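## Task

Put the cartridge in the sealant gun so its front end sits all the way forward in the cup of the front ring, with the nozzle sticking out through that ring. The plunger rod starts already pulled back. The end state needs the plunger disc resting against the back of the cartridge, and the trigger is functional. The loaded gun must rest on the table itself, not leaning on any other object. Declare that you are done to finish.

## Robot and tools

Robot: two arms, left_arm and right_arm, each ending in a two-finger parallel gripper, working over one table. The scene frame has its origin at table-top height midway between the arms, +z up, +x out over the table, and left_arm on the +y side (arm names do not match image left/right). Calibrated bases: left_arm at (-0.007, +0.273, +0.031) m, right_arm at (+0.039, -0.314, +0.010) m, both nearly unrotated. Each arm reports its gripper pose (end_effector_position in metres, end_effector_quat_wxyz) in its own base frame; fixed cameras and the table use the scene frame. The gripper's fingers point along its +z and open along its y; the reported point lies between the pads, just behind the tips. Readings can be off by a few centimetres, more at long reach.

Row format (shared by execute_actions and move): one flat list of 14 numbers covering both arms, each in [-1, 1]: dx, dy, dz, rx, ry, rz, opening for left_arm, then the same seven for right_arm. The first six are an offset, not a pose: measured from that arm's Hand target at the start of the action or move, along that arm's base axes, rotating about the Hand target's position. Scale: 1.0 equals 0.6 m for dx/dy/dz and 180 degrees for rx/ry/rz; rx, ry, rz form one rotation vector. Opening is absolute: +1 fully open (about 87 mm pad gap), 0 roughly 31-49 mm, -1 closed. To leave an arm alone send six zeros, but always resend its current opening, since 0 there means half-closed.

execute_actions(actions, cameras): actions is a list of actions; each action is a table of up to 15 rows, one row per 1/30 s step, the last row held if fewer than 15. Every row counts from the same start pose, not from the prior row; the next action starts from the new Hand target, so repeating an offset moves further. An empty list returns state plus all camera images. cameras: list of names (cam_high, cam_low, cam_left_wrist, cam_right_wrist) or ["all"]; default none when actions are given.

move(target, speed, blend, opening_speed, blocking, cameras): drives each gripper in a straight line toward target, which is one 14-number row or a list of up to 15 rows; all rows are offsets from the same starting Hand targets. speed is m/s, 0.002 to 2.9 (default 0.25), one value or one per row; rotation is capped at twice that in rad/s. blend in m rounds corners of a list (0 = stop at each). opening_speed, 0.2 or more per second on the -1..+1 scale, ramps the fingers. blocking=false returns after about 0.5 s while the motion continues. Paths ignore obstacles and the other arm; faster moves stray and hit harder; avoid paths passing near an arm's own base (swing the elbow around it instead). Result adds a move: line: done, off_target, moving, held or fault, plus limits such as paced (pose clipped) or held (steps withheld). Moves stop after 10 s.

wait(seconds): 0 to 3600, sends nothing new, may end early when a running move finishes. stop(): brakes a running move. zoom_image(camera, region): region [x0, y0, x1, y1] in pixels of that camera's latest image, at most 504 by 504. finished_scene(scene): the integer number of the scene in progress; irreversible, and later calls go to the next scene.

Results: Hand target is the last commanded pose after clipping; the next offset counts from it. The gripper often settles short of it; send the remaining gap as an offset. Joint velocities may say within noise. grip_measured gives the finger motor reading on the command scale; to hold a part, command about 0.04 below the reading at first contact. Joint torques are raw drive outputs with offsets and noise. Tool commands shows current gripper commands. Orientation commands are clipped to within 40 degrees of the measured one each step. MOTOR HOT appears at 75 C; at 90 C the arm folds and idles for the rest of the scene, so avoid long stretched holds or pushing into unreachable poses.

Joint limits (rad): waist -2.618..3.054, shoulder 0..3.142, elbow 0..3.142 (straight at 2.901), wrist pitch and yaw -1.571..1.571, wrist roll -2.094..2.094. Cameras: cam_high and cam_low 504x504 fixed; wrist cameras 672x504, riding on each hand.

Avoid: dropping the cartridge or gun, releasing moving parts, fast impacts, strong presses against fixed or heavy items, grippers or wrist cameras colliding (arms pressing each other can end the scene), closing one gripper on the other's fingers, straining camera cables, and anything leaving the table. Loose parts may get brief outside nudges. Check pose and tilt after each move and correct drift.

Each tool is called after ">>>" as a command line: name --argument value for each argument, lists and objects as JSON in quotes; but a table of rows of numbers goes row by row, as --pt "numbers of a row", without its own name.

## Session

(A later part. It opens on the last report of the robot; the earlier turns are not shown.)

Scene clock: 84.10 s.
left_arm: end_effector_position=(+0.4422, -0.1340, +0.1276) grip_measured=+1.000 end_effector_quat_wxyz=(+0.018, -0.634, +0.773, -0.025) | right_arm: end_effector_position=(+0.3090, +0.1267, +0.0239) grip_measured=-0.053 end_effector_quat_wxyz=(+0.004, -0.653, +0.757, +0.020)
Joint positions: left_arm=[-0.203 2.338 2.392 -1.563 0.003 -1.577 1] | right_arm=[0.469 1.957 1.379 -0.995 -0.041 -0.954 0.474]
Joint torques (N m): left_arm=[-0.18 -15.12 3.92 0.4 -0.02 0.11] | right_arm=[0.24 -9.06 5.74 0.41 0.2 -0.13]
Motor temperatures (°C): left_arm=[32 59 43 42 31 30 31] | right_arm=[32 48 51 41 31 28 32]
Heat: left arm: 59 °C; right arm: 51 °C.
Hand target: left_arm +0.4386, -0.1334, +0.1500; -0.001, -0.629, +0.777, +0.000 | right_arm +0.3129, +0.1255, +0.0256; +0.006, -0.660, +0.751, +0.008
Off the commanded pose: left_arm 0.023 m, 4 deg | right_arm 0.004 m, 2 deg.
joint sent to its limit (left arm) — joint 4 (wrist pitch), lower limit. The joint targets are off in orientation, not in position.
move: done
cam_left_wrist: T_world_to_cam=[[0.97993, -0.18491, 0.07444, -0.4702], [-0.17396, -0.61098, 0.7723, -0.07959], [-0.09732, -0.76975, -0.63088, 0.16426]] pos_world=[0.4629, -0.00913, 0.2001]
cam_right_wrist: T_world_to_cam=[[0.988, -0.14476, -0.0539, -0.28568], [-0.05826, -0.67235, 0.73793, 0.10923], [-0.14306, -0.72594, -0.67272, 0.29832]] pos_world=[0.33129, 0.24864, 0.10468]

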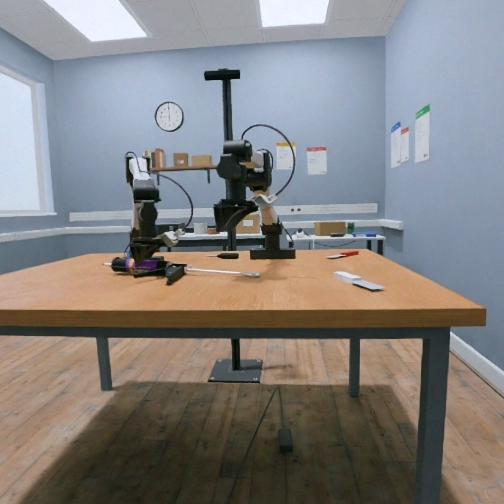

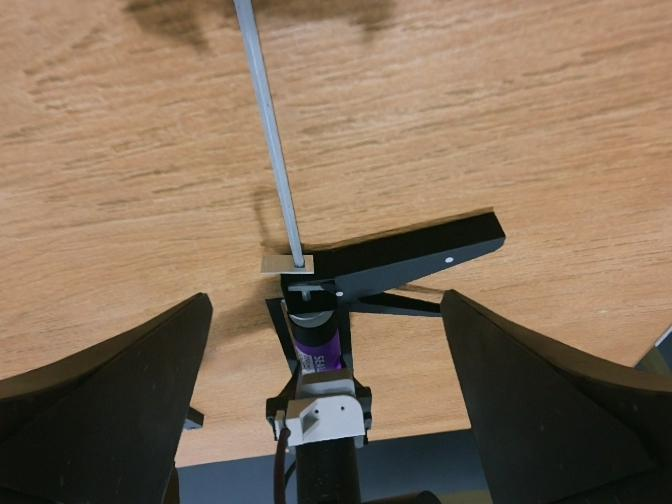

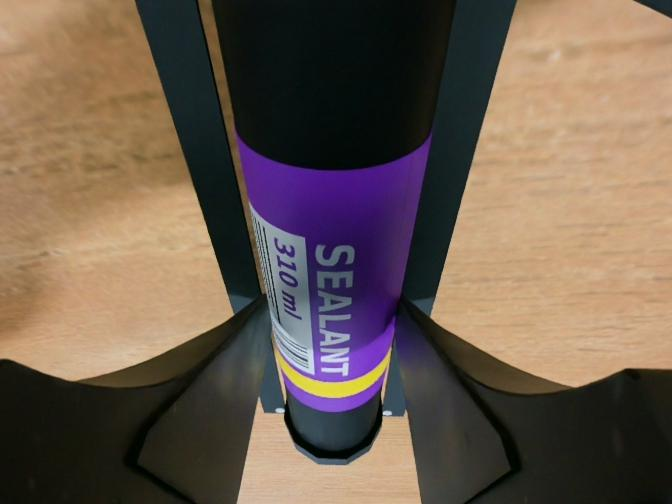

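>>> move --pt "0 0 0 0 0 0 1 0 0 0 0 0 0 0.06" --pt "0 0 0 0 0 0 1 0 0 0.06 0 0 0 0.06" --pt "0 0 0 0 0 0 1 0 0 0.12 0 0 0 0.06" --speed 0.05 --opening_speed 0.2 --cameras '["all"]'

>>> zoom_image --camera "cam_low" --region '[100, 230, 190, 280]'

>>> zoom_image --camera "cam_left_wrist" --region '[270, 250, 370, 400]'

Scene clock: 88.60 s.
left_arm: end_effector_position=(+0.4422, -0.1340, +0.1276) grip_measured=+1.000 end_effector_quat_wxyz=(+0.018, -0.634, +0.773, -0.025) | right_arm: end_effector_position=(+0.3070, +0.1232, +0.0796) grip_measured=+0.060 end_effector_quat_wxyz=(-0.019, -0.653, +0.757, +0.019)
Joint positions: left_arm=[-0.203 2.338 2.392 -1.563 0.003 -1.577 1] | right_arm=[0.469 1.938 1.573 -1.252 -0.028 -0.954 0.53]
Joint torques (N m): left_arm=[-0.12 -15.13 3.96 0.41 -0.03 0.14] | right_arm=[0.25 -12.37 7.54 0.19 0.09 -0.13]
Motor temperatures (°C): left_arm=[32 60 43 42 31 30 31] | right_arm=[32 48 51 40 31 28 32]
Heat: left arm: 60 °C; right arm: 51 °C.
Hand target: left_arm +0.4386, -0.1334, +0.1500; -0.001, -0.629, +0.777, +0.000 | right_arm +0.3129, +0.1255, +0.0977; +0.006, -0.660, +0.751, +0.008
Off the commanded pose: left_arm 0.023 m, 4 deg | right_arm 0.019 m, 3 deg.
joint sent to its limit (left arm) — joint 4 (wrist pitch), lower limit. The joint targets are off in orientation, not in position.
move: off_target (right_arm)
cam_left_wrist: T_world_to_cam=[[0.97993, -0.18491, 0.07444, -0.4702], [-0.17396, -0.61098, 0.7723, -0.07959], [-0.09732, -0.76975, -0.63088, 0.16426]] pos_world=[0.4629, -0.00913, 0.2001]
cam_right_wrist: T_world_to_cam=[[0.98577, -0.1466, -0.08231, -0.27805], [-0.03308, -0.64913, 0.75996, 0.05327], [-0.16484, -0.74642, -0.64474, 0.33994]] pos_world=[0.33189, 0.24755, 0.15581]

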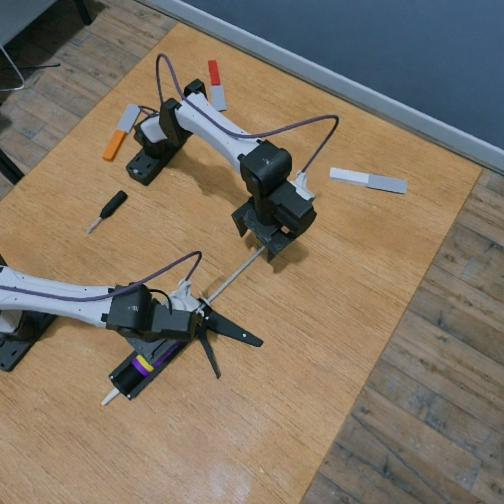

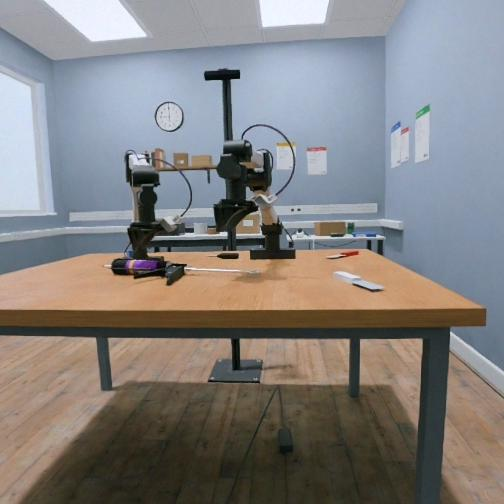

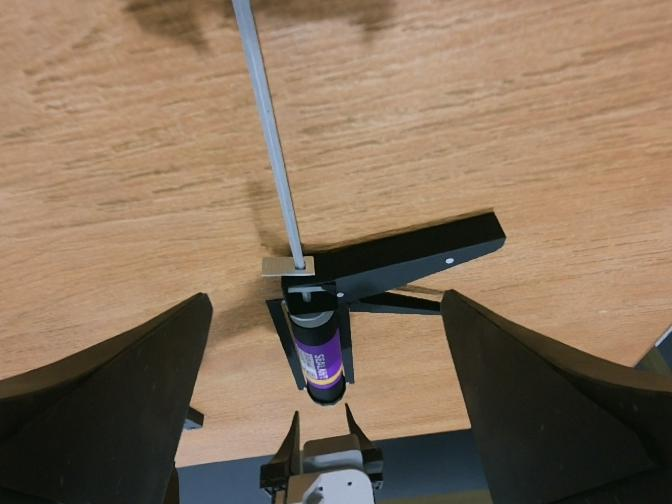

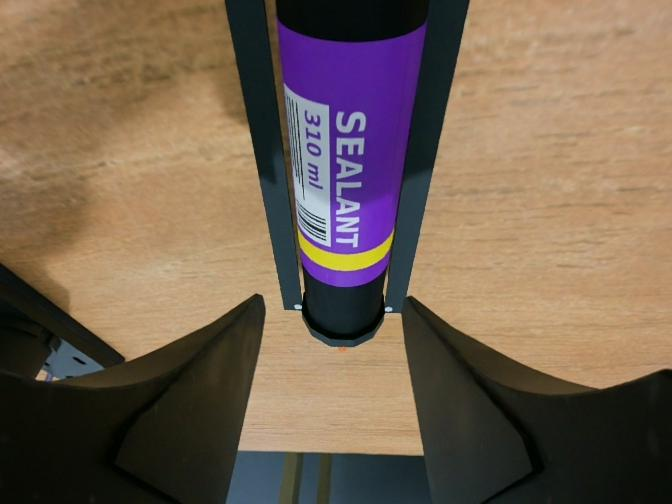

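Scaled by 5.600.

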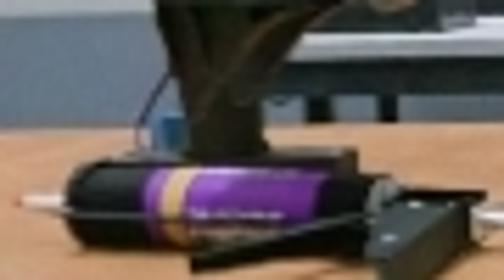

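Scaled by 3.360.

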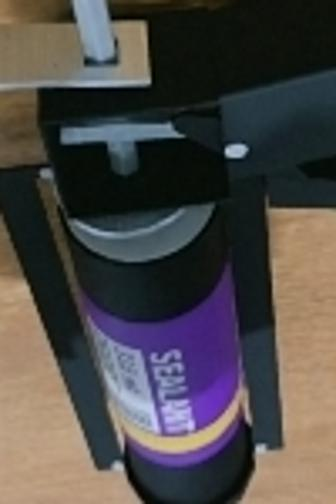

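>>> zoom_image --camera "cam_low" --region '[160, 245, 270, 300]'

>>> zoom_image --camera "cam_high" --region '[180, 225, 290, 335]'

Scaled by 4.582.

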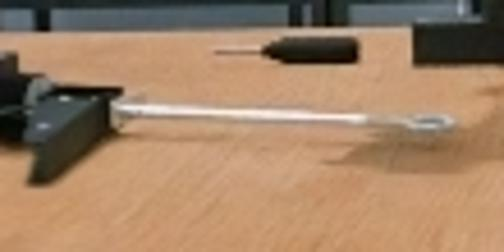

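Scaled by 4.582.

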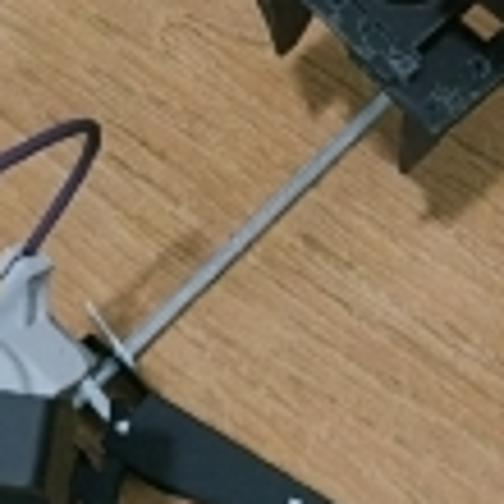

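>>> move --target '[-0.043,-0.01,-0.13,0,0,0.022,1,0,0,0,0,0,0,0.06]' --speed 0.15 --cameras '["cam_high","cam_left_wrist"]'

Scene clock: 90.80 s.
left_arm: end_effector_position=(+0.4091, -0.1361, +0.0527) grip_measured=+1.000 end_effector_quat_wxyz=(-0.018, -0.653, +0.756, +0.021) | right_arm: end_effector_position=(+0.3069, +0.1231, +0.0796) grip_measured=+0.060 end_effector_quat_wxyz=(-0.019, -0.653, +0.757, +0.019)
Joint positions: left_arm=[-0.223 2.26 1.958 -1.325 0.003 -1.648 1] | right_arm=[0.469 1.938 1.573 -1.253 -0.028 -0.954 0.53]
Joint torques (N m): left_arm=[-1.07 -14.52 4.03 0.32 -0.11 -0.08] | right_arm=[0.24 -12.37 7.56 0.2 0.08 -0.12]
Motor temperatures (°C): left_arm=[32 61 43 42 31 30 31] | right_arm=[32 49 52 40 31 28 32]
Heat: left arm: 61 °C; right arm: 52 °C.
Hand target: left_arm +0.4129, -0.1394, +0.0720; -0.001, -0.656, +0.755, +0.000 | right_arm +0.3128, +0.1255, +0.0977; +0.006, -0.660, +0.751, +0.008
Off the commanded pose: left_arm 0.020 m, 3 deg | right_arm 0.019 m, 3 deg.
move: off_target (left_arm)
cam_left_wrist: T_world_to_cam=[[0.98989, -0.13565, -0.0415, -0.42373], [-0.05481, -0.63558, 0.77009, -0.08069], [-0.13083, -0.76003, -0.63658, 0.12754]] pos_world=[0.43171, -0.01183, 0.12574]

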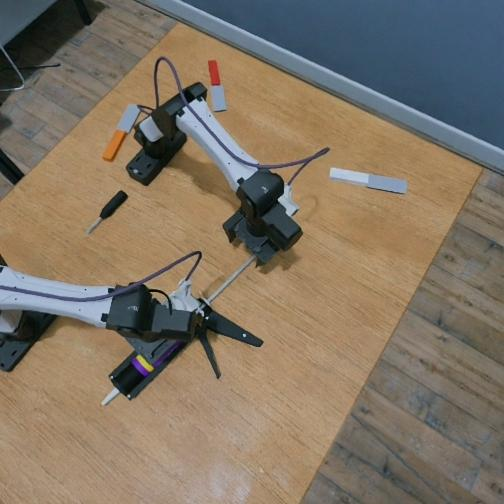

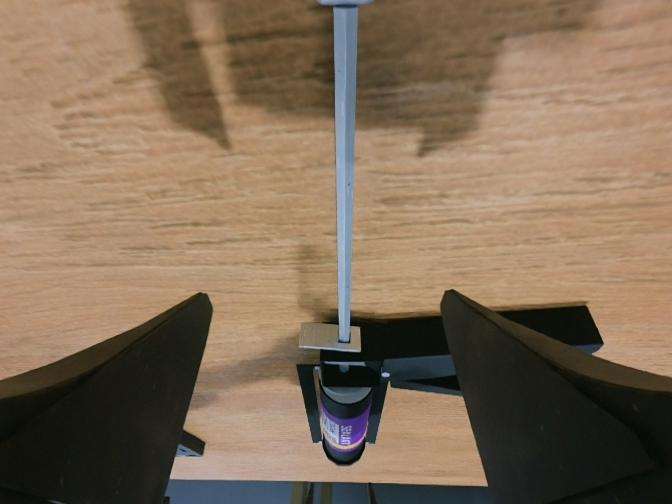

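>>> move --target '[0.0125,0,-0.08,0,0,0,1,0,0,0,0,0,0,0.06]' --speed 0.1 --cameras '["cam_low","cam_left_wrist"]'

>>> zoom_image --camera "cam_low" --region '[160, 225, 270, 300]'

Scene clock: 92.23 s.
left_arm: end_effector_position=(+0.4192, -0.1384, +0.0269) grip_measured=+1.000 end_effector_quat_wxyz=(-0.002, -0.654, +0.757, +0.000) | right_arm: end_effector_position=(+0.3069, +0.1231, +0.0796) grip_measured=+0.060 end_effector_quat_wxyz=(-0.019, -0.653, +0.757, +0.019)
Joint positions: left_arm=[-0.223 2.26 1.856 -1.169 0.003 -1.648 1] | right_arm=[0.469 1.938 1.573 -1.253 -0.028 -0.954 0.53]
Joint torques (N m): left_arm=[-0.62 -10.04 4.21 0.39 -0.1 -0.04] | right_arm=[0.25 -12.36 7.57 0.21 0.1 -0.12]
Motor temperatures (°C): left_arm=[32 61 43 41 31 30 31] | right_arm=[32 49 52 40 31 28 32]
Heat: left arm: 61 °C; right arm: 52 °C.
Hand target: left_arm +0.4203, -0.1394, +0.0239; -0.001, -0.656, +0.755, +0.000 | right_arm +0.3128, +0.1255, +0.0977; +0.006, -0.660, +0.751, +0.008
Off the commanded pose: left_arm 0.003 m, 0 deg | right_arm 0.019 m, 3 deg.
move: done
cam_left_wrist: T_world_to_cam=[[0.99067, -0.13575, 0.01172, -0.4369], [-0.09498, -0.62638, 0.77371, -0.04374], [-0.09769, -0.76761, -0.63343, 0.09569]] pos_world=[0.43802, -0.01325, 0.09957]

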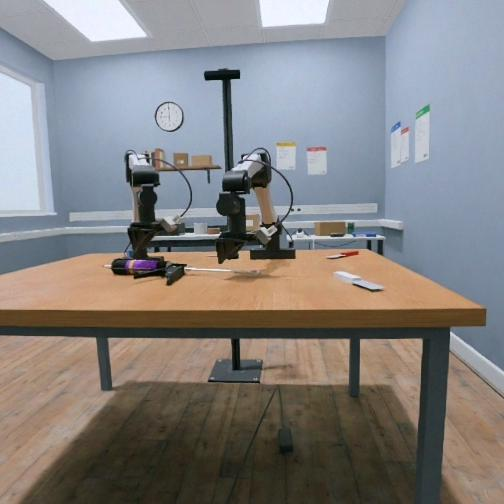

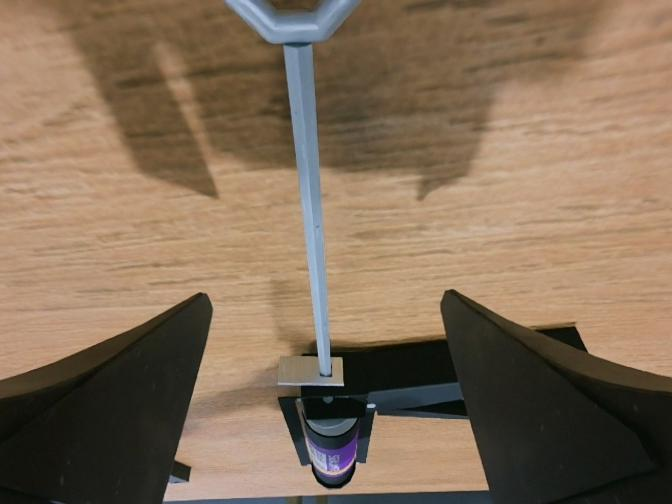

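Scaled by 4.582.

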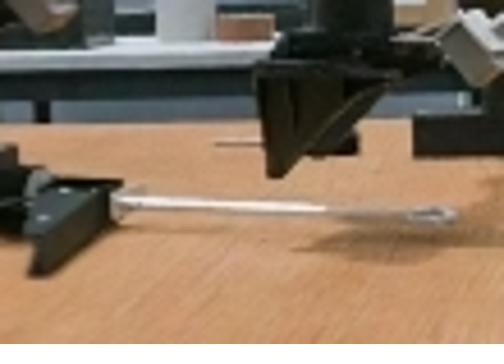

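>>> move --pt "-0.012 0 -0.02 0 0 0 1 0 0 0 0 0 0 0.06" --pt "-0.012 0 -0.052 0 0 0 1 0 0 0 0 0 0 0.06" --speed 0.08 --cameras '["cam_low","cam_left_wrist"]'

>>> zoom_image --camera "cam_low" --region '[160, 225, 270, 300]'

Scene clock: 94.27 s.
left_arm: end_effector_position=(+0.4128, -0.1369, -0.0037) grip_measured=+1.000 end_effector_quat_wxyz=(-0.001, -0.654, +0.757, -0.001) | right_arm: end_effector_position=(+0.3069, +0.1231, +0.0796) grip_measured=+0.060 end_effector_quat_wxyz=(-0.019, -0.653, +0.757, +0.019)
Joint positions: left_arm=[-0.223 2.26 1.732 -1.043 0.003 -1.649 1] | right_arm=[0.469 1.938 1.573 -1.253 -0.028 -0.954 0.53]
Joint torques (N m): left_arm=[-0.95 -9.73 4.03 0.45 -0.13 -0.08] | right_arm=[0.27 -12.37 7.53 0.21 0.09 -0.12]
Motor temperatures (°C): left_arm=[32 61 42 41 31 30 31] | right_arm=[32 49 52 40 31 28 32]
Heat: left arm: 61 °C; right arm: 52 °C.
Hand target: left_arm +0.4131, -0.1394, -0.0073; -0.001, -0.656, +0.755, +0.000 | right_arm +0.3128, +0.1255, +0.0977; +0.006, -0.660, +0.751, +0.008
Off the commanded pose: left_arm 0.004 m, 0 deg | right_arm 0.019 m, 3 deg.
move: done
cam_left_wrist: T_world_to_cam=[[0.9907, -0.13539, 0.01321, -0.42991], [-0.09589, -0.62618, 0.77376, -0.01936], [-0.09649, -0.76783, -0.63335, 0.07628]] pos_world=[0.43142, -0.01176, 0.06897]

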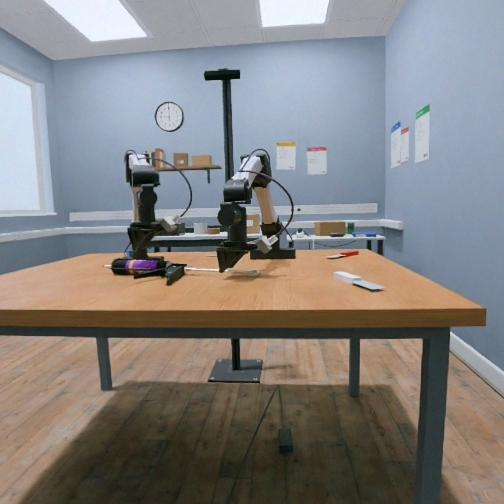

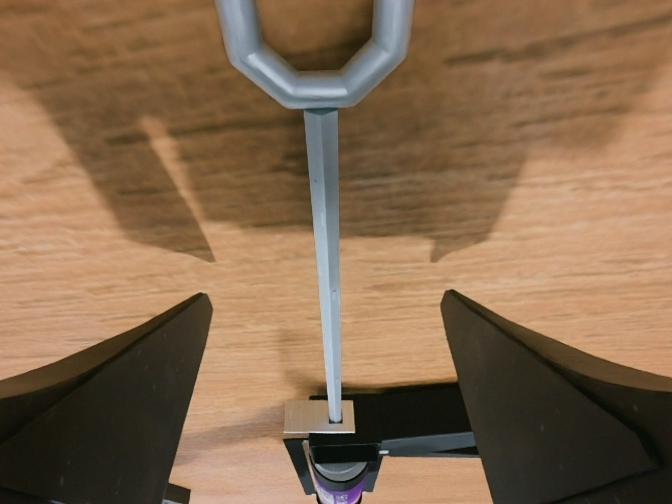

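Scaled by 4.582.

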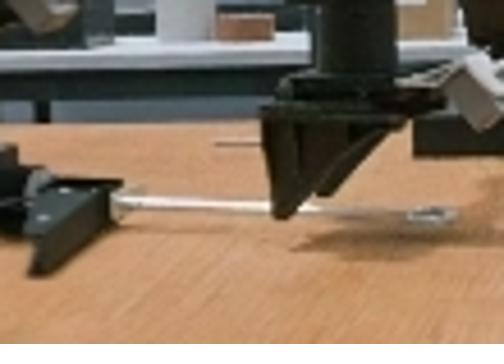

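>>> move --target '[0,0,0,0,0,0,-0.95,0,0,0,0,0,0,0.06]' --opening_speed 0.8 --cameras '["cam_low","cam_left_wrist"]'

>>> zoom_image --camera "cam_left_wrist" --region '[260, 380, 420, 504]'

Scene clock: 97.07 s.
left_arm: end_effector_position=(+0.4138, -0.1371, -0.0037) grip_measured=-0.679 end_effector_quat_wxyz=(+0.000, -0.655, +0.756, -0.002) | right_arm: end_effector_position=(+0.3069, +0.1231, +0.0796) grip_measured=+0.060 end_effector_quat_wxyz=(-0.019, -0.653, +0.757, +0.019)
Joint positions: left_arm=[-0.223 2.26 1.732 -1.039 0.003 -1.651 0.161] | right_arm=[0.469 1.938 1.573 -1.253 -0.028 -0.954 0.53]
Joint torques (N m): left_arm=[-0.87 -9.69 3.99 0.46 -0.12 -0.02] | right_arm=[0.27 -12.41 7.54 0.21 0.09 -0.13]
Motor temperatures (°C): left_arm=[32 60 42 41 31 30 31] | right_arm=[32 50 52 40 31 28 32]
Heat: left arm: 60 °C; right arm: 52 °C.
Hand target: left_arm +0.4131, -0.1394, -0.0073; -0.001, -0.656, +0.755, +0.000 | right_arm +0.3128, +0.1255, +0.0977; +0.006, -0.660, +0.751, +0.008
Off the commanded pose: left_arm 0.004 m, 0 deg | right_arm 0.019 m, 3 deg.
move: done
cam_left_wrist: T_world_to_cam=[[0.99101, -0.13271, 0.01698, -0.43071], [-0.09706, -0.62578, 0.77393, -0.01895], [-0.09208, -0.76863, -0.63304, 0.07423]] pos_world=[0.43183, -0.01196, 0.06897]

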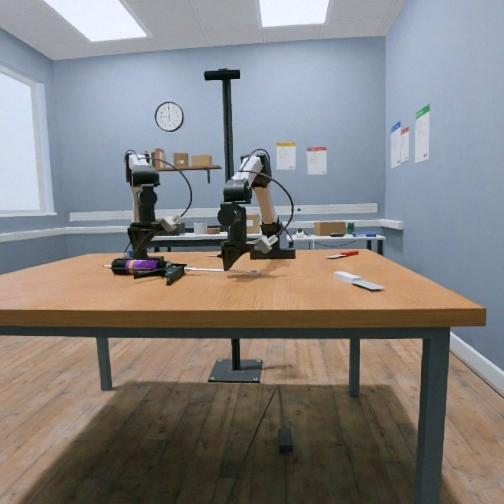

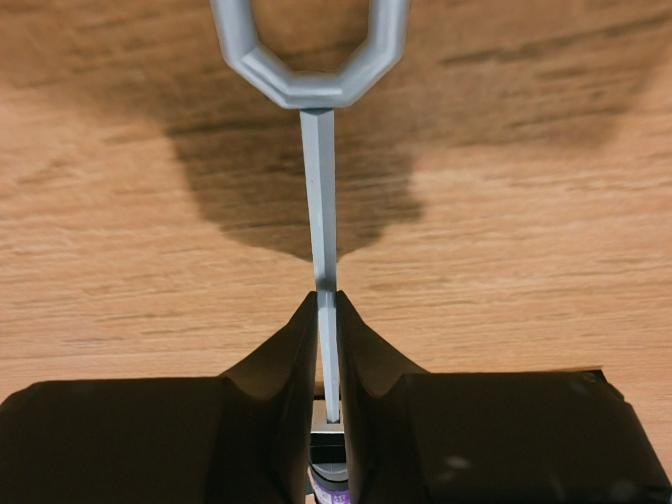

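Scaled by 3.150.

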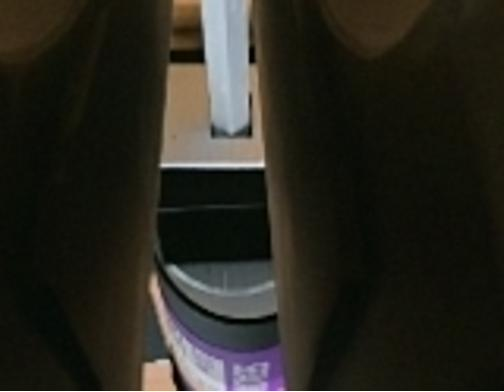

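>>> move --target '[-0.0033,-0.025,0,0,0,0,-0.95,0,0,0,0,0,0,0.06]' --speed 0.03 --cameras '["cam_high","cam_low","cam_left_wrist","cam_right_wrist"]'

>>> zoom_image --camera "cam_left_wrist" --region '[260, 380, 420, 504]'

>>> zoom_image --camera "cam_low" --region '[90, 230, 200, 290]'

Scene clock: 98.27 s.
left_arm: end_effector_position=(+0.4129, -0.1396, -0.0046) grip_measured=-0.680 end_effector_quat_wxyz=(+0.009, -0.659, +0.752, +0.006) | right_arm: end_effector_position=(+0.3069, +0.1231, +0.0796) grip_measured=+0.060 end_effector_quat_wxyz=(-0.019, -0.653, +0.757, +0.019)
Joint positions: left_arm=[-0.239 2.26 1.732 -1.043 -0.021 -1.68 0.16] | right_arm=[0.469 1.938 1.573 -1.253 -0.028 -0.954 0.53]
Joint torques (N m): left_arm=[-2.56 -9.35 4.83 0.37 0.14 -0.17] | right_arm=[0.21 -12.38 7.57 0.2 0.08 -0.12]
Motor temperatures (°C): left_arm=[32 60 42 41 31 30 31] | right_arm=[32 50 52 40 31 28 32]
Heat: left arm: 60 °C; right arm: 52 °C.
Hand target: left_arm +0.4111, -0.1544, -0.0073; -0.001, -0.656, +0.755, +0.000 | right_arm +0.3128, +0.1255, +0.0977; +0.006, -0.660, +0.751, +0.008
Off the commanded pose: left_arm 0.015 m, 1 deg | right_arm 0.019 m, 3 deg.
move: off_target (left_arm)
cam_left_wrist: T_world_to_cam=[[0.99252, -0.12101, 0.01635, -0.4291], [-0.09118, -0.64543, 0.75836, -0.02497], [-0.08121, -0.75417, -0.65163, 0.06911]] pos_world=[0.42922, -0.01592, 0.07098]
cam_right_wrist: T_world_to_cam=[[0.98572, -0.14654, -0.08297, -0.27776], [-0.03247, -0.64882, 0.76025, 0.05293], [-0.16524, -0.74669, -0.64432, 0.34004]] pos_world=[0.3317, 0.24755, 0.1558]

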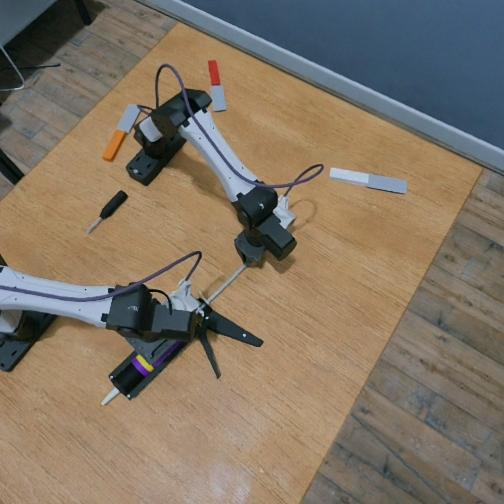

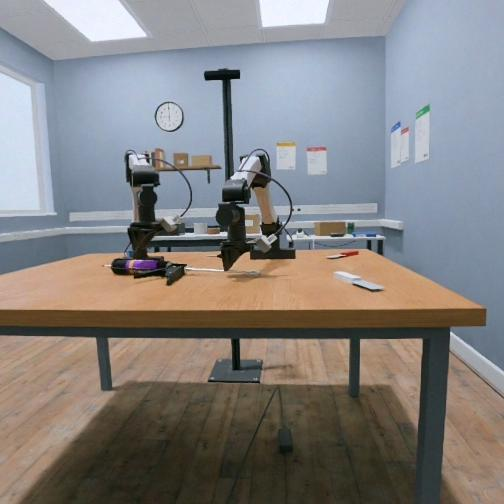

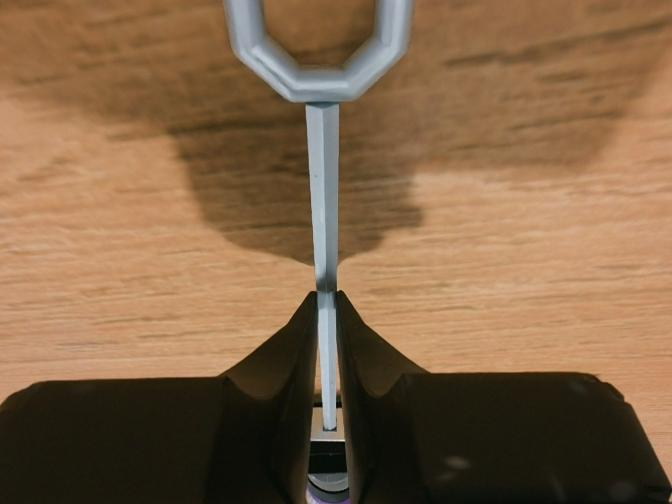

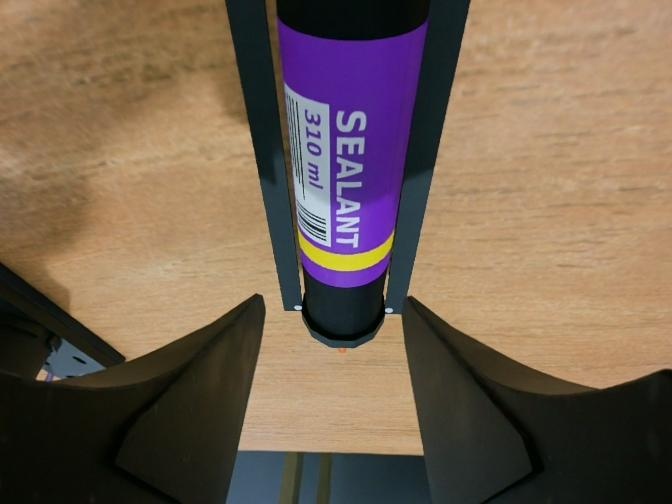

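Scaled by 3.150.

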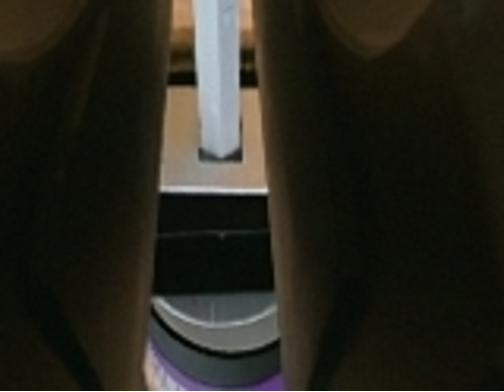

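Scaled by 4.582.

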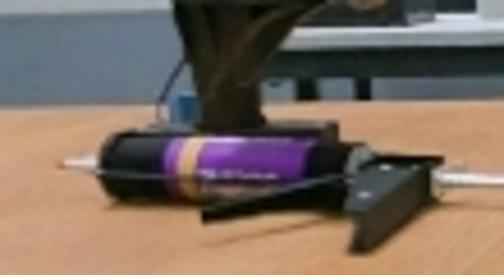

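>>> move --target '[-0.0033,-0.025,0,0,0,0,-0.95,0,0,0,0,0,0,0.06]' --speed 0.03 --cameras '["cam_left_wrist","cam_right_wrist"]'

>>> zoom_image --camera "cam_left_wrist" --region '[260, 380, 420, 504]'

Scene clock: 99.47 s.
left_arm: end_effector_position=(+0.4085, -0.1513, -0.0049) grip_measured=-0.680 end_effector_quat_wxyz=(+0.010, -0.662, +0.750, +0.011) | right_arm: end_effector_position=(+0.3069, +0.1231, +0.0796) grip_measured=+0.060 end_effector_quat_wxyz=(-0.019, -0.653, +0.757, +0.019)
Joint positions: left_arm=[-0.272 2.26 1.732 -1.05 -0.029 -1.719 0.16] | right_arm=[0.469 1.938 1.573 -1.253 -0.028 -0.954 0.53]
Joint torques (N m): left_arm=[-2.74 -8.69 5.79 0.41 0.23 -0.04] | right_arm=[0.25 -12.37 7.53 0.21 0.09 -0.12]
Motor temperatures (°C): left_arm=[32 59 42 41 31 30 31] | right_arm=[32 50 52 40 31 28 32]
Heat: left arm: 59 °C; right arm: 52 °C.
Hand target: left_arm +0.4091, -0.1694, -0.0073; -0.001, -0.656, +0.755, +0.000 | right_arm +0.3128, +0.1255, +0.0977; +0.006, -0.660, +0.751, +0.008
Off the commanded pose: left_arm 0.018 m, 2 deg | right_arm 0.019 m, 3 deg.
move: off_target (left_arm)
cam_left_wrist: T_world_to_cam=[[0.99333, -0.11474, 0.01165, -0.42556], [-0.08426, -0.653, 0.75266, -0.03677], [-0.07875, -0.74862, -0.65831, 0.05949]] pos_world=[0.42431, -0.02831, 0.0718]
cam_right_wrist: T_world_to_cam=[[0.98572, -0.14654, -0.08297, -0.27776], [-0.03247, -0.64882, 0.76025, 0.05293], [-0.16524, -0.74669, -0.64432, 0.34004]] pos_world=[0.3317, 0.24755, 0.1558]

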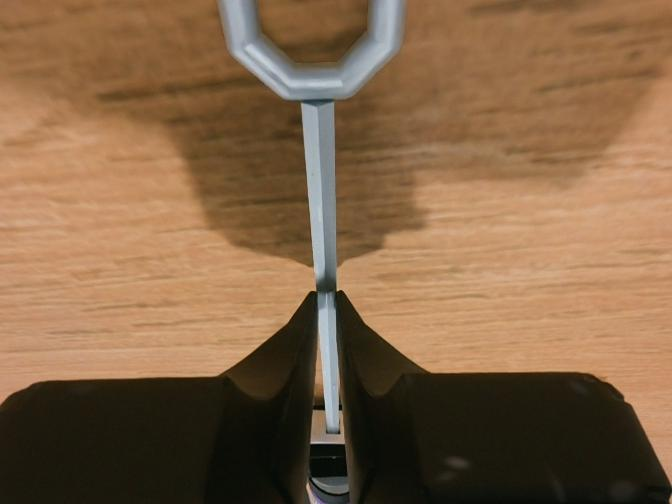

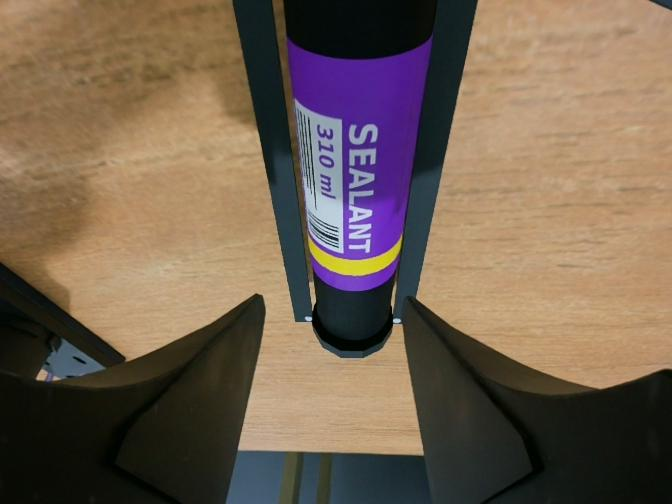

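Scaled by 3.150.

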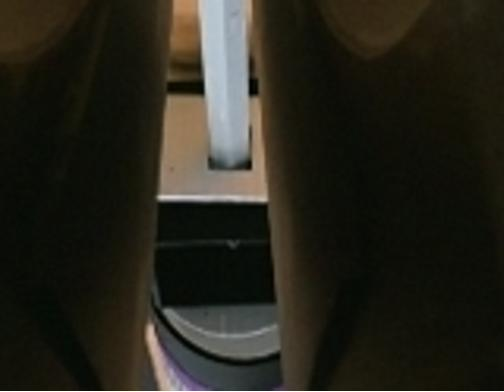

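>>> move --target '[0,0,0,0,0,0,-0.95,-0.0073,-0.105,-0.033,0,0,0.006,1]' --speed 0.12 --cameras '["cam_right_wrist"]'

Scene clock: 101.37 s.
left_arm: end_effector_position=(+0.4085, -0.1513, -0.0049) grip_measured=-0.680 end_effector_quat_wxyz=(+0.010, -0.662, +0.749, +0.011) | right_arm: end_effector_position=(+0.3040, +0.0637, +0.0674) grip_measured=+0.999 end_effector_quat_wxyz=(-0.015, -0.663, +0.749, +0.019)
Joint positions: left_arm=[-0.272 2.26 1.732 -1.05 -0.029 -1.719 0.16] | right_arm=[0.316 1.839 1.394 -1.168 -0.022 -1.134 0.999]
Joint torques (N m): left_arm=[-2.7 -8.51 5.78 0.39 0.27 -0.08] | right_arm=[-0.75 -11.4 5.33 0.36 0.01 -0.13]
Motor temperatures (°C): left_arm=[32 59 42 41 31 30 32] | right_arm=[32 50 52 40 31 28 32]
Heat: left arm: 59 °C; right arm: 52 °C.
Hand target: left_arm +0.4091, -0.1694, -0.0073; -0.001, -0.656, +0.755, +0.000 | right_arm +0.3084, +0.0625, +0.0779; +0.006, -0.667, +0.745, +0.008
Off the commanded pose: left_arm 0.018 m, 2 deg | right_arm 0.011 m, 3 deg.
move: off_target (right_arm)
cam_right_wrist: T_world_to_cam=[[0.98979, -0.12019, -0.07658, -0.28803], [-0.02085, -0.65367, 0.75649, 0.02065], [-0.14098, -0.74718, -0.6495, 0.28036]] pos_world=[0.32504, 0.18836, 0.14442]

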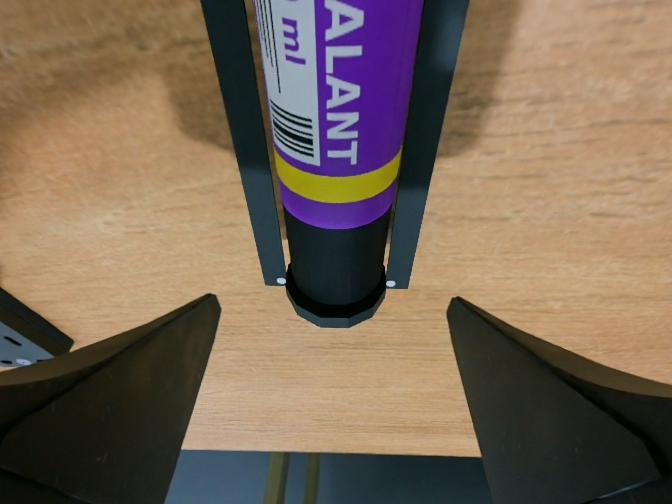

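>>> move --target '[0,0,0,0,0,0,-0.95,0,0,-0.056,0,0,0,1]' --speed 0.1 --cameras '["cam_right_wrist"]'

Scene clock: 102.70 s.
left_arm: end_effector_position=(+0.4085, -0.1513, -0.0049) grip_measured=-0.680 end_effector_quat_wxyz=(+0.010, -0.662, +0.749, +0.011) | right_arm: end_effector_position=(+0.3050, +0.0640, +0.0424) grip_measured=+0.999 end_effector_quat_wxyz=(-0.001, -0.663, +0.748, +0.013)
Joint positions: left_arm=[-0.272 2.26 1.732 -1.05 -0.029 -1.719 0.16] | right_arm=[0.316 1.839 1.294 -1.039 -0.022 -1.135 0.999]
Joint torques (N m): left_arm=[-2.63 -8.72 5.91 0.39 0.25 -0.05] | right_arm=[-0.79 -8.68 5.26 0.43 0.01 -0.14]
Motor temperatures (°C): left_arm=[32 58 43 41 31 30 32] | right_arm=[32 50 52 40 31 28 32]
Heat: left arm: 58 °C; right arm: 52 °C.
Hand target: left_arm +0.4091, -0.1694, -0.0073; -0.001, -0.656, +0.755, +0.000 | right_arm +0.3085, +0.0625, +0.0443; +0.006, -0.667, +0.745, +0.008
Off the commanded pose: left_arm 0.018 m, 2 deg | right_arm 0.004 m, 1 deg.
move: done
cam_right_wrist: T_world_to_cam=[[0.9917, -0.11844, -0.04997, -0.29274], [-0.04112, -0.66055, 0.74965, 0.04672], [-0.1218, -0.74138, -0.65994, 0.25866]] pos_world=[0.32374, 0.18796, 0.12105]

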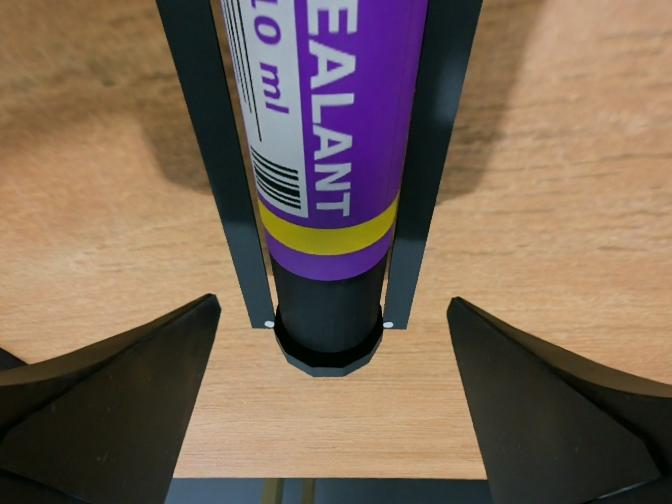

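>>> move --pt "0 0 0 0 0 0 -0.95 -0.0045 0 0 0 0 0 1" --pt "0 0 0 0 0 0 -0.95 -0.0045 0 -0.03 0 0 0 1" --speed 0.06 --cameras '["cam_right_wrist"]'

Scene clock: 104.30 s.
left_arm: end_effector_position=(+0.4085, -0.1513, -0.0049) grip_measured=-0.680 end_effector_quat_wxyz=(+0.010, -0.662, +0.749, +0.011) | right_arm: end_effector_position=(+0.3035, +0.0635, +0.0281) grip_measured=+0.999 end_effector_quat_wxyz=(+0.005, -0.663, +0.748, +0.010)
Joint positions: left_arm=[-0.272 2.26 1.732 -1.05 -0.029 -1.719 0.16] | right_arm=[0.316 1.839 1.236 -0.967 -0.022 -1.135 0.999]
Joint torques (N m): left_arm=[-2.69 -8.64 5.82 0.41 0.24 -0.09] | right_arm=[-0.55 -7.39 5.23 0.49 0.01 -0.11]
Motor temperatures (°C): left_arm=[32 58 43 41 31 30 32] | right_arm=[32 50 52 40 31 28 32]
Heat: left arm: 58 °C; right arm: 52 °C.
Hand target: left_arm +0.4091, -0.1694, -0.0073; -0.001, -0.656, +0.755, +0.000 | right_arm +0.3058, +0.0625, +0.0263; +0.006, -0.667, +0.745, +0.008
Off the commanded pose: left_arm 0.018 m, 2 deg | right_arm 0.003 m, 1 deg.
move: done
cam_right_wrist: T_world_to_cam=[[0.99225, -0.11823, -0.03822, -0.29251], [-0.05032, -0.66358, 0.74642, 0.06007], [-0.11361, -0.73871, -0.66438, 0.24621]] pos_world=[0.32123, 0.18716, 0.10756]

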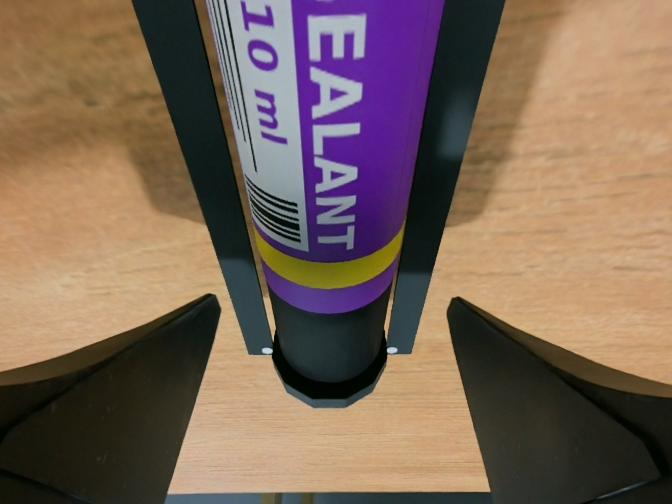

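>>> move --pt "0 0 0 0 0 0 -0.95 -0.0045 0 0 0 0 0 1" --pt "0 0 0 0 0 0 -0.95 -0.0045 0 -0.024 0 0 0 1" --speed 0.06 --cameras '["cam_right_wrist"]'

Scene clock: 105.90 s.
left_arm: end_effector_position=(+0.4085, -0.1513, -0.0049) grip_measured=-0.680 end_effector_quat_wxyz=(+0.010, -0.662, +0.749, +0.011) | right_arm: end_effector_position=(+0.3021, +0.0631, +0.0171) grip_measured=+0.999 end_effector_quat_wxyz=(+0.010, -0.663, +0.748, +0.008)
Joint positions: left_arm=[-0.272 2.26 1.732 -1.05 -0.029 -1.719 0.16] | right_arm=[0.316 1.839 1.189 -0.909 -0.022 -1.135 0.999]
Joint torques (N m): left_arm=[-2.74 -8.72 5.79 0.39 0.19 -0.05] | right_arm=[-0.24 -6.27 5.14 0.52 0.01 -0.1]
Motor temperatures (°C): left_arm=[32 58 43 41 31 30 32] | right_arm=[32 50 51 39 31 28 32]
Heat: left arm: 58 °C; right arm: 51 °C.
Hand target: left_arm +0.4091, -0.1694, -0.0073; -0.001, -0.656, +0.755, +0.000 | right_arm +0.3031, +0.0625, +0.0119; +0.006, -0.667, +0.745, +0.008
Off the commanded pose: left_arm 0.018 m, 2 deg | right_arm 0.005 m, 1 deg.
move: done
cam_right_wrist: T_world_to_cam=[[0.99262, -0.11812, -0.02747, -0.2919], [-0.05873, -0.66637, 0.74331, 0.07068], [-0.10611, -0.73621, -0.66839, 0.23599]] pos_world=[0.31893, 0.18636, 0.09717]

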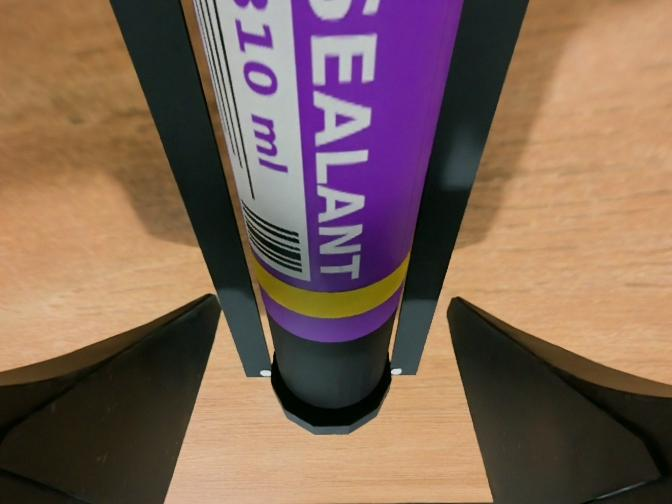

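>>> move --target '[0,0,0,0,0,0,-0.95,0,0,0,0,0,0,0.5]' --opening_speed 0.3 --cameras '["cam_right_wrist","cam_left_wrist"]'

Scene clock: 107.90 s.
left_arm: end_effector_position=(+0.4085, -0.1513, -0.0047) grip_measured=-0.680 end_effector_quat_wxyz=(+0.010, -0.662, +0.749, +0.011) | right_arm: end_effector_position=(+0.3011, +0.0627, +0.0167) grip_measured=+0.573 end_effector_quat_wxyz=(+0.008, -0.663, +0.748, +0.009)
Joint positions: left_arm=[-0.272 2.26 1.733 -1.051 -0.029 -1.719 0.16] | right_arm=[0.316 1.839 1.188 -0.911 -0.022 -1.135 0.786]
Joint torques (N m): left_arm=[-2.69 -8.69 5.82 0.42 0.23 -0.05] | right_arm=[-0.25 -6.23 5.31 0.52 0.02 -0.1]
Motor temperatures (°C): left_arm=[32 57 43 41 31 30 32] | right_arm=[32 50 51 39 31 28 32]
Heat: left arm: 57 °C; right arm: 51 °C.
Hand target: left_arm +0.4091, -0.1694, -0.0073; -0.001, -0.656, +0.755, +0.000 | right_arm +0.3031, +0.0626, +0.0119; +0.006, -0.667, +0.745, +0.008
Off the commanded pose: left_arm 0.018 m, 2 deg | right_arm 0.005 m, 1 deg.
move: done
cam_left_wrist: T_world_to_cam=[[0.99342, -0.11399, 0.01123, -0.42555], [-0.08345, -0.65317, 0.7526, -0.03734], [-0.07845, -0.74858, -0.65838, 0.05957]] pos_world=[0.42431, -0.02831, 0.0721]
cam_right_wrist: T_world_to_cam=[[0.99252, -0.11818, -0.03057, -0.2909], [-0.05632, -0.66553, 0.74424, 0.06987], [-0.1083, -0.73696, -0.66721, 0.23615]] pos_world=[0.31823, 0.18616, 0.09667]
Images, in order (width x height): cam_left_wrist 672x504, cam_right_wrist 672x504.

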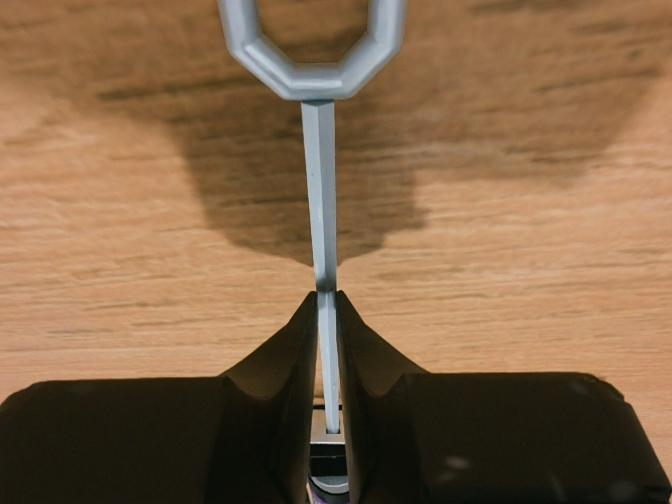

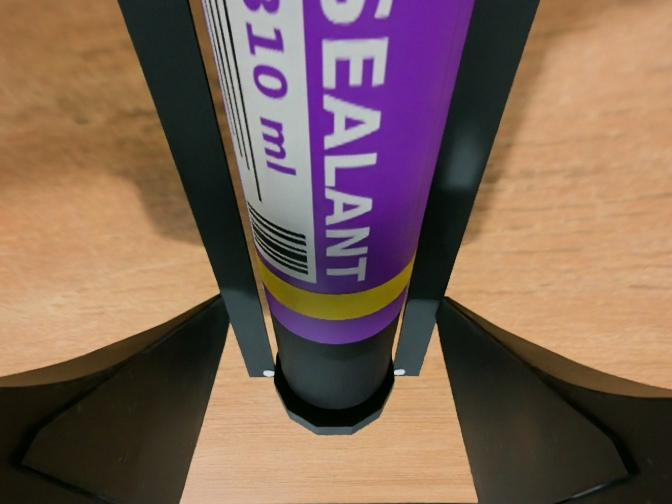

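>>> move --target '[-0.003,-0.025,0,0,0,0,-0.95,0,0,0,0,0,0,0.48]' --speed 0.03 --cameras '["cam_left_wrist","cam_right_wrist"]'

>>> zoom_image --camera "cam_left_wrist" --region '[260, 380, 420, 504]'

Scene clock: 109.00 s.
left_arm: end_effector_position=(+0.4086, -0.1568, -0.0046) grip_measured=-0.680 end_effector_quat_wxyz=(+0.021, -0.664, +0.747, +0.019) | right_arm: end_effector_position=(+0.3007, +0.0596, +0.0168) grip_measured=+0.573 end_effector_quat_wxyz=(+0.002, -0.664, +0.747, +0.003)
Joint positions: left_arm=[-0.295 2.268 1.75 -1.065 -0.056 -1.749 0.16] | right_arm=[0.315 1.841 1.188 -0.916 -0.007 -1.138 0.786]
Joint torques (N m): left_arm=[-3.55 -8.55 5.83 0.46 0.51 -0.1] | right_arm=[-0.25 -6.37 5.27 0.54 -0.14 -0.06]
Motor temperatures (°C): left_arm=[32 57 43 41 31 30 32] | right_arm=[32 49 51 39 31 28 32]
Heat: left arm: 57 °C; right arm: 51 °C.
Hand target: left_arm +0.4074, -0.1843, -0.0073; -0.001, -0.656, +0.755, +0.000 | right_arm +0.3031, +0.0625, +0.0119; +0.006, -0.667, +0.745, +0.008
Off the commanded pose: left_arm 0.028 m, 4 deg | right_arm 0.006 m, 1 deg.
move: off_target (left_arm)
cam_left_wrist: T_world_to_cam=[[0.99402, -0.10846, 0.01261, -0.42561], [-0.08282, -0.67363, 0.73441, -0.04441], [-0.07116, -0.73107, -0.67859, 0.05516]] pos_world=[0.42331, -0.03575, 0.07542]
cam_right_wrist: T_world_to_cam=[[0.99273, -0.11646, -0.03038, -0.29107], [-0.05351, -0.65316, 0.75533, 0.06594], [-0.10781, -0.74821, -0.65464, 0.23414]] pos_world=[0.31773, 0.18436, 0.09463]

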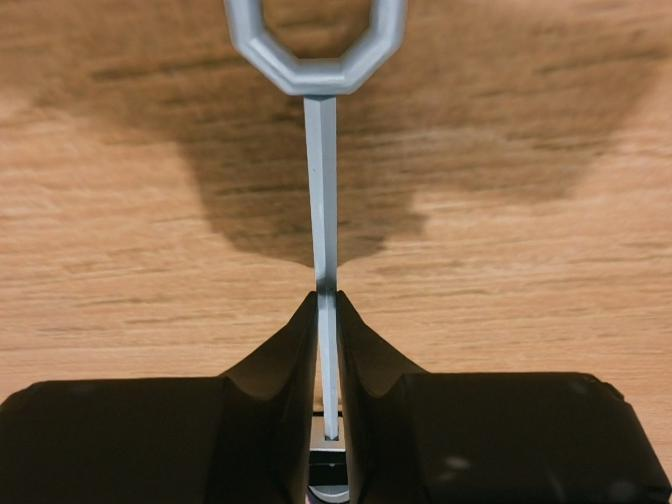

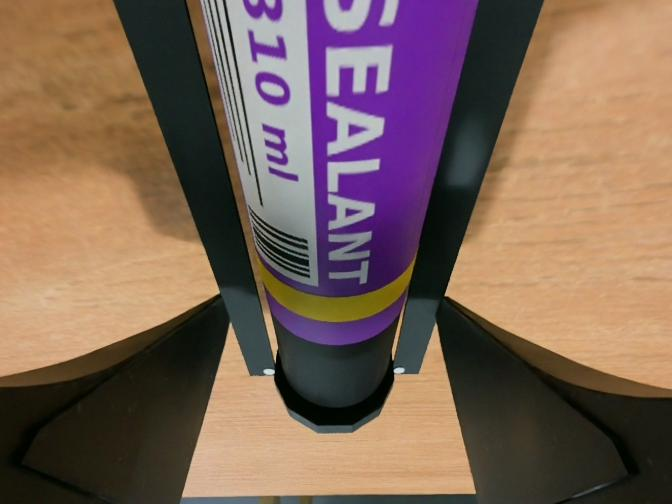

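Scaled by 3.150.

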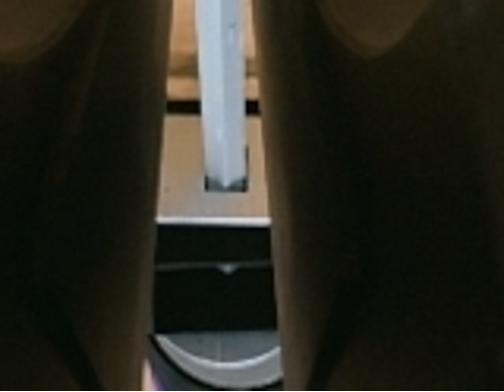

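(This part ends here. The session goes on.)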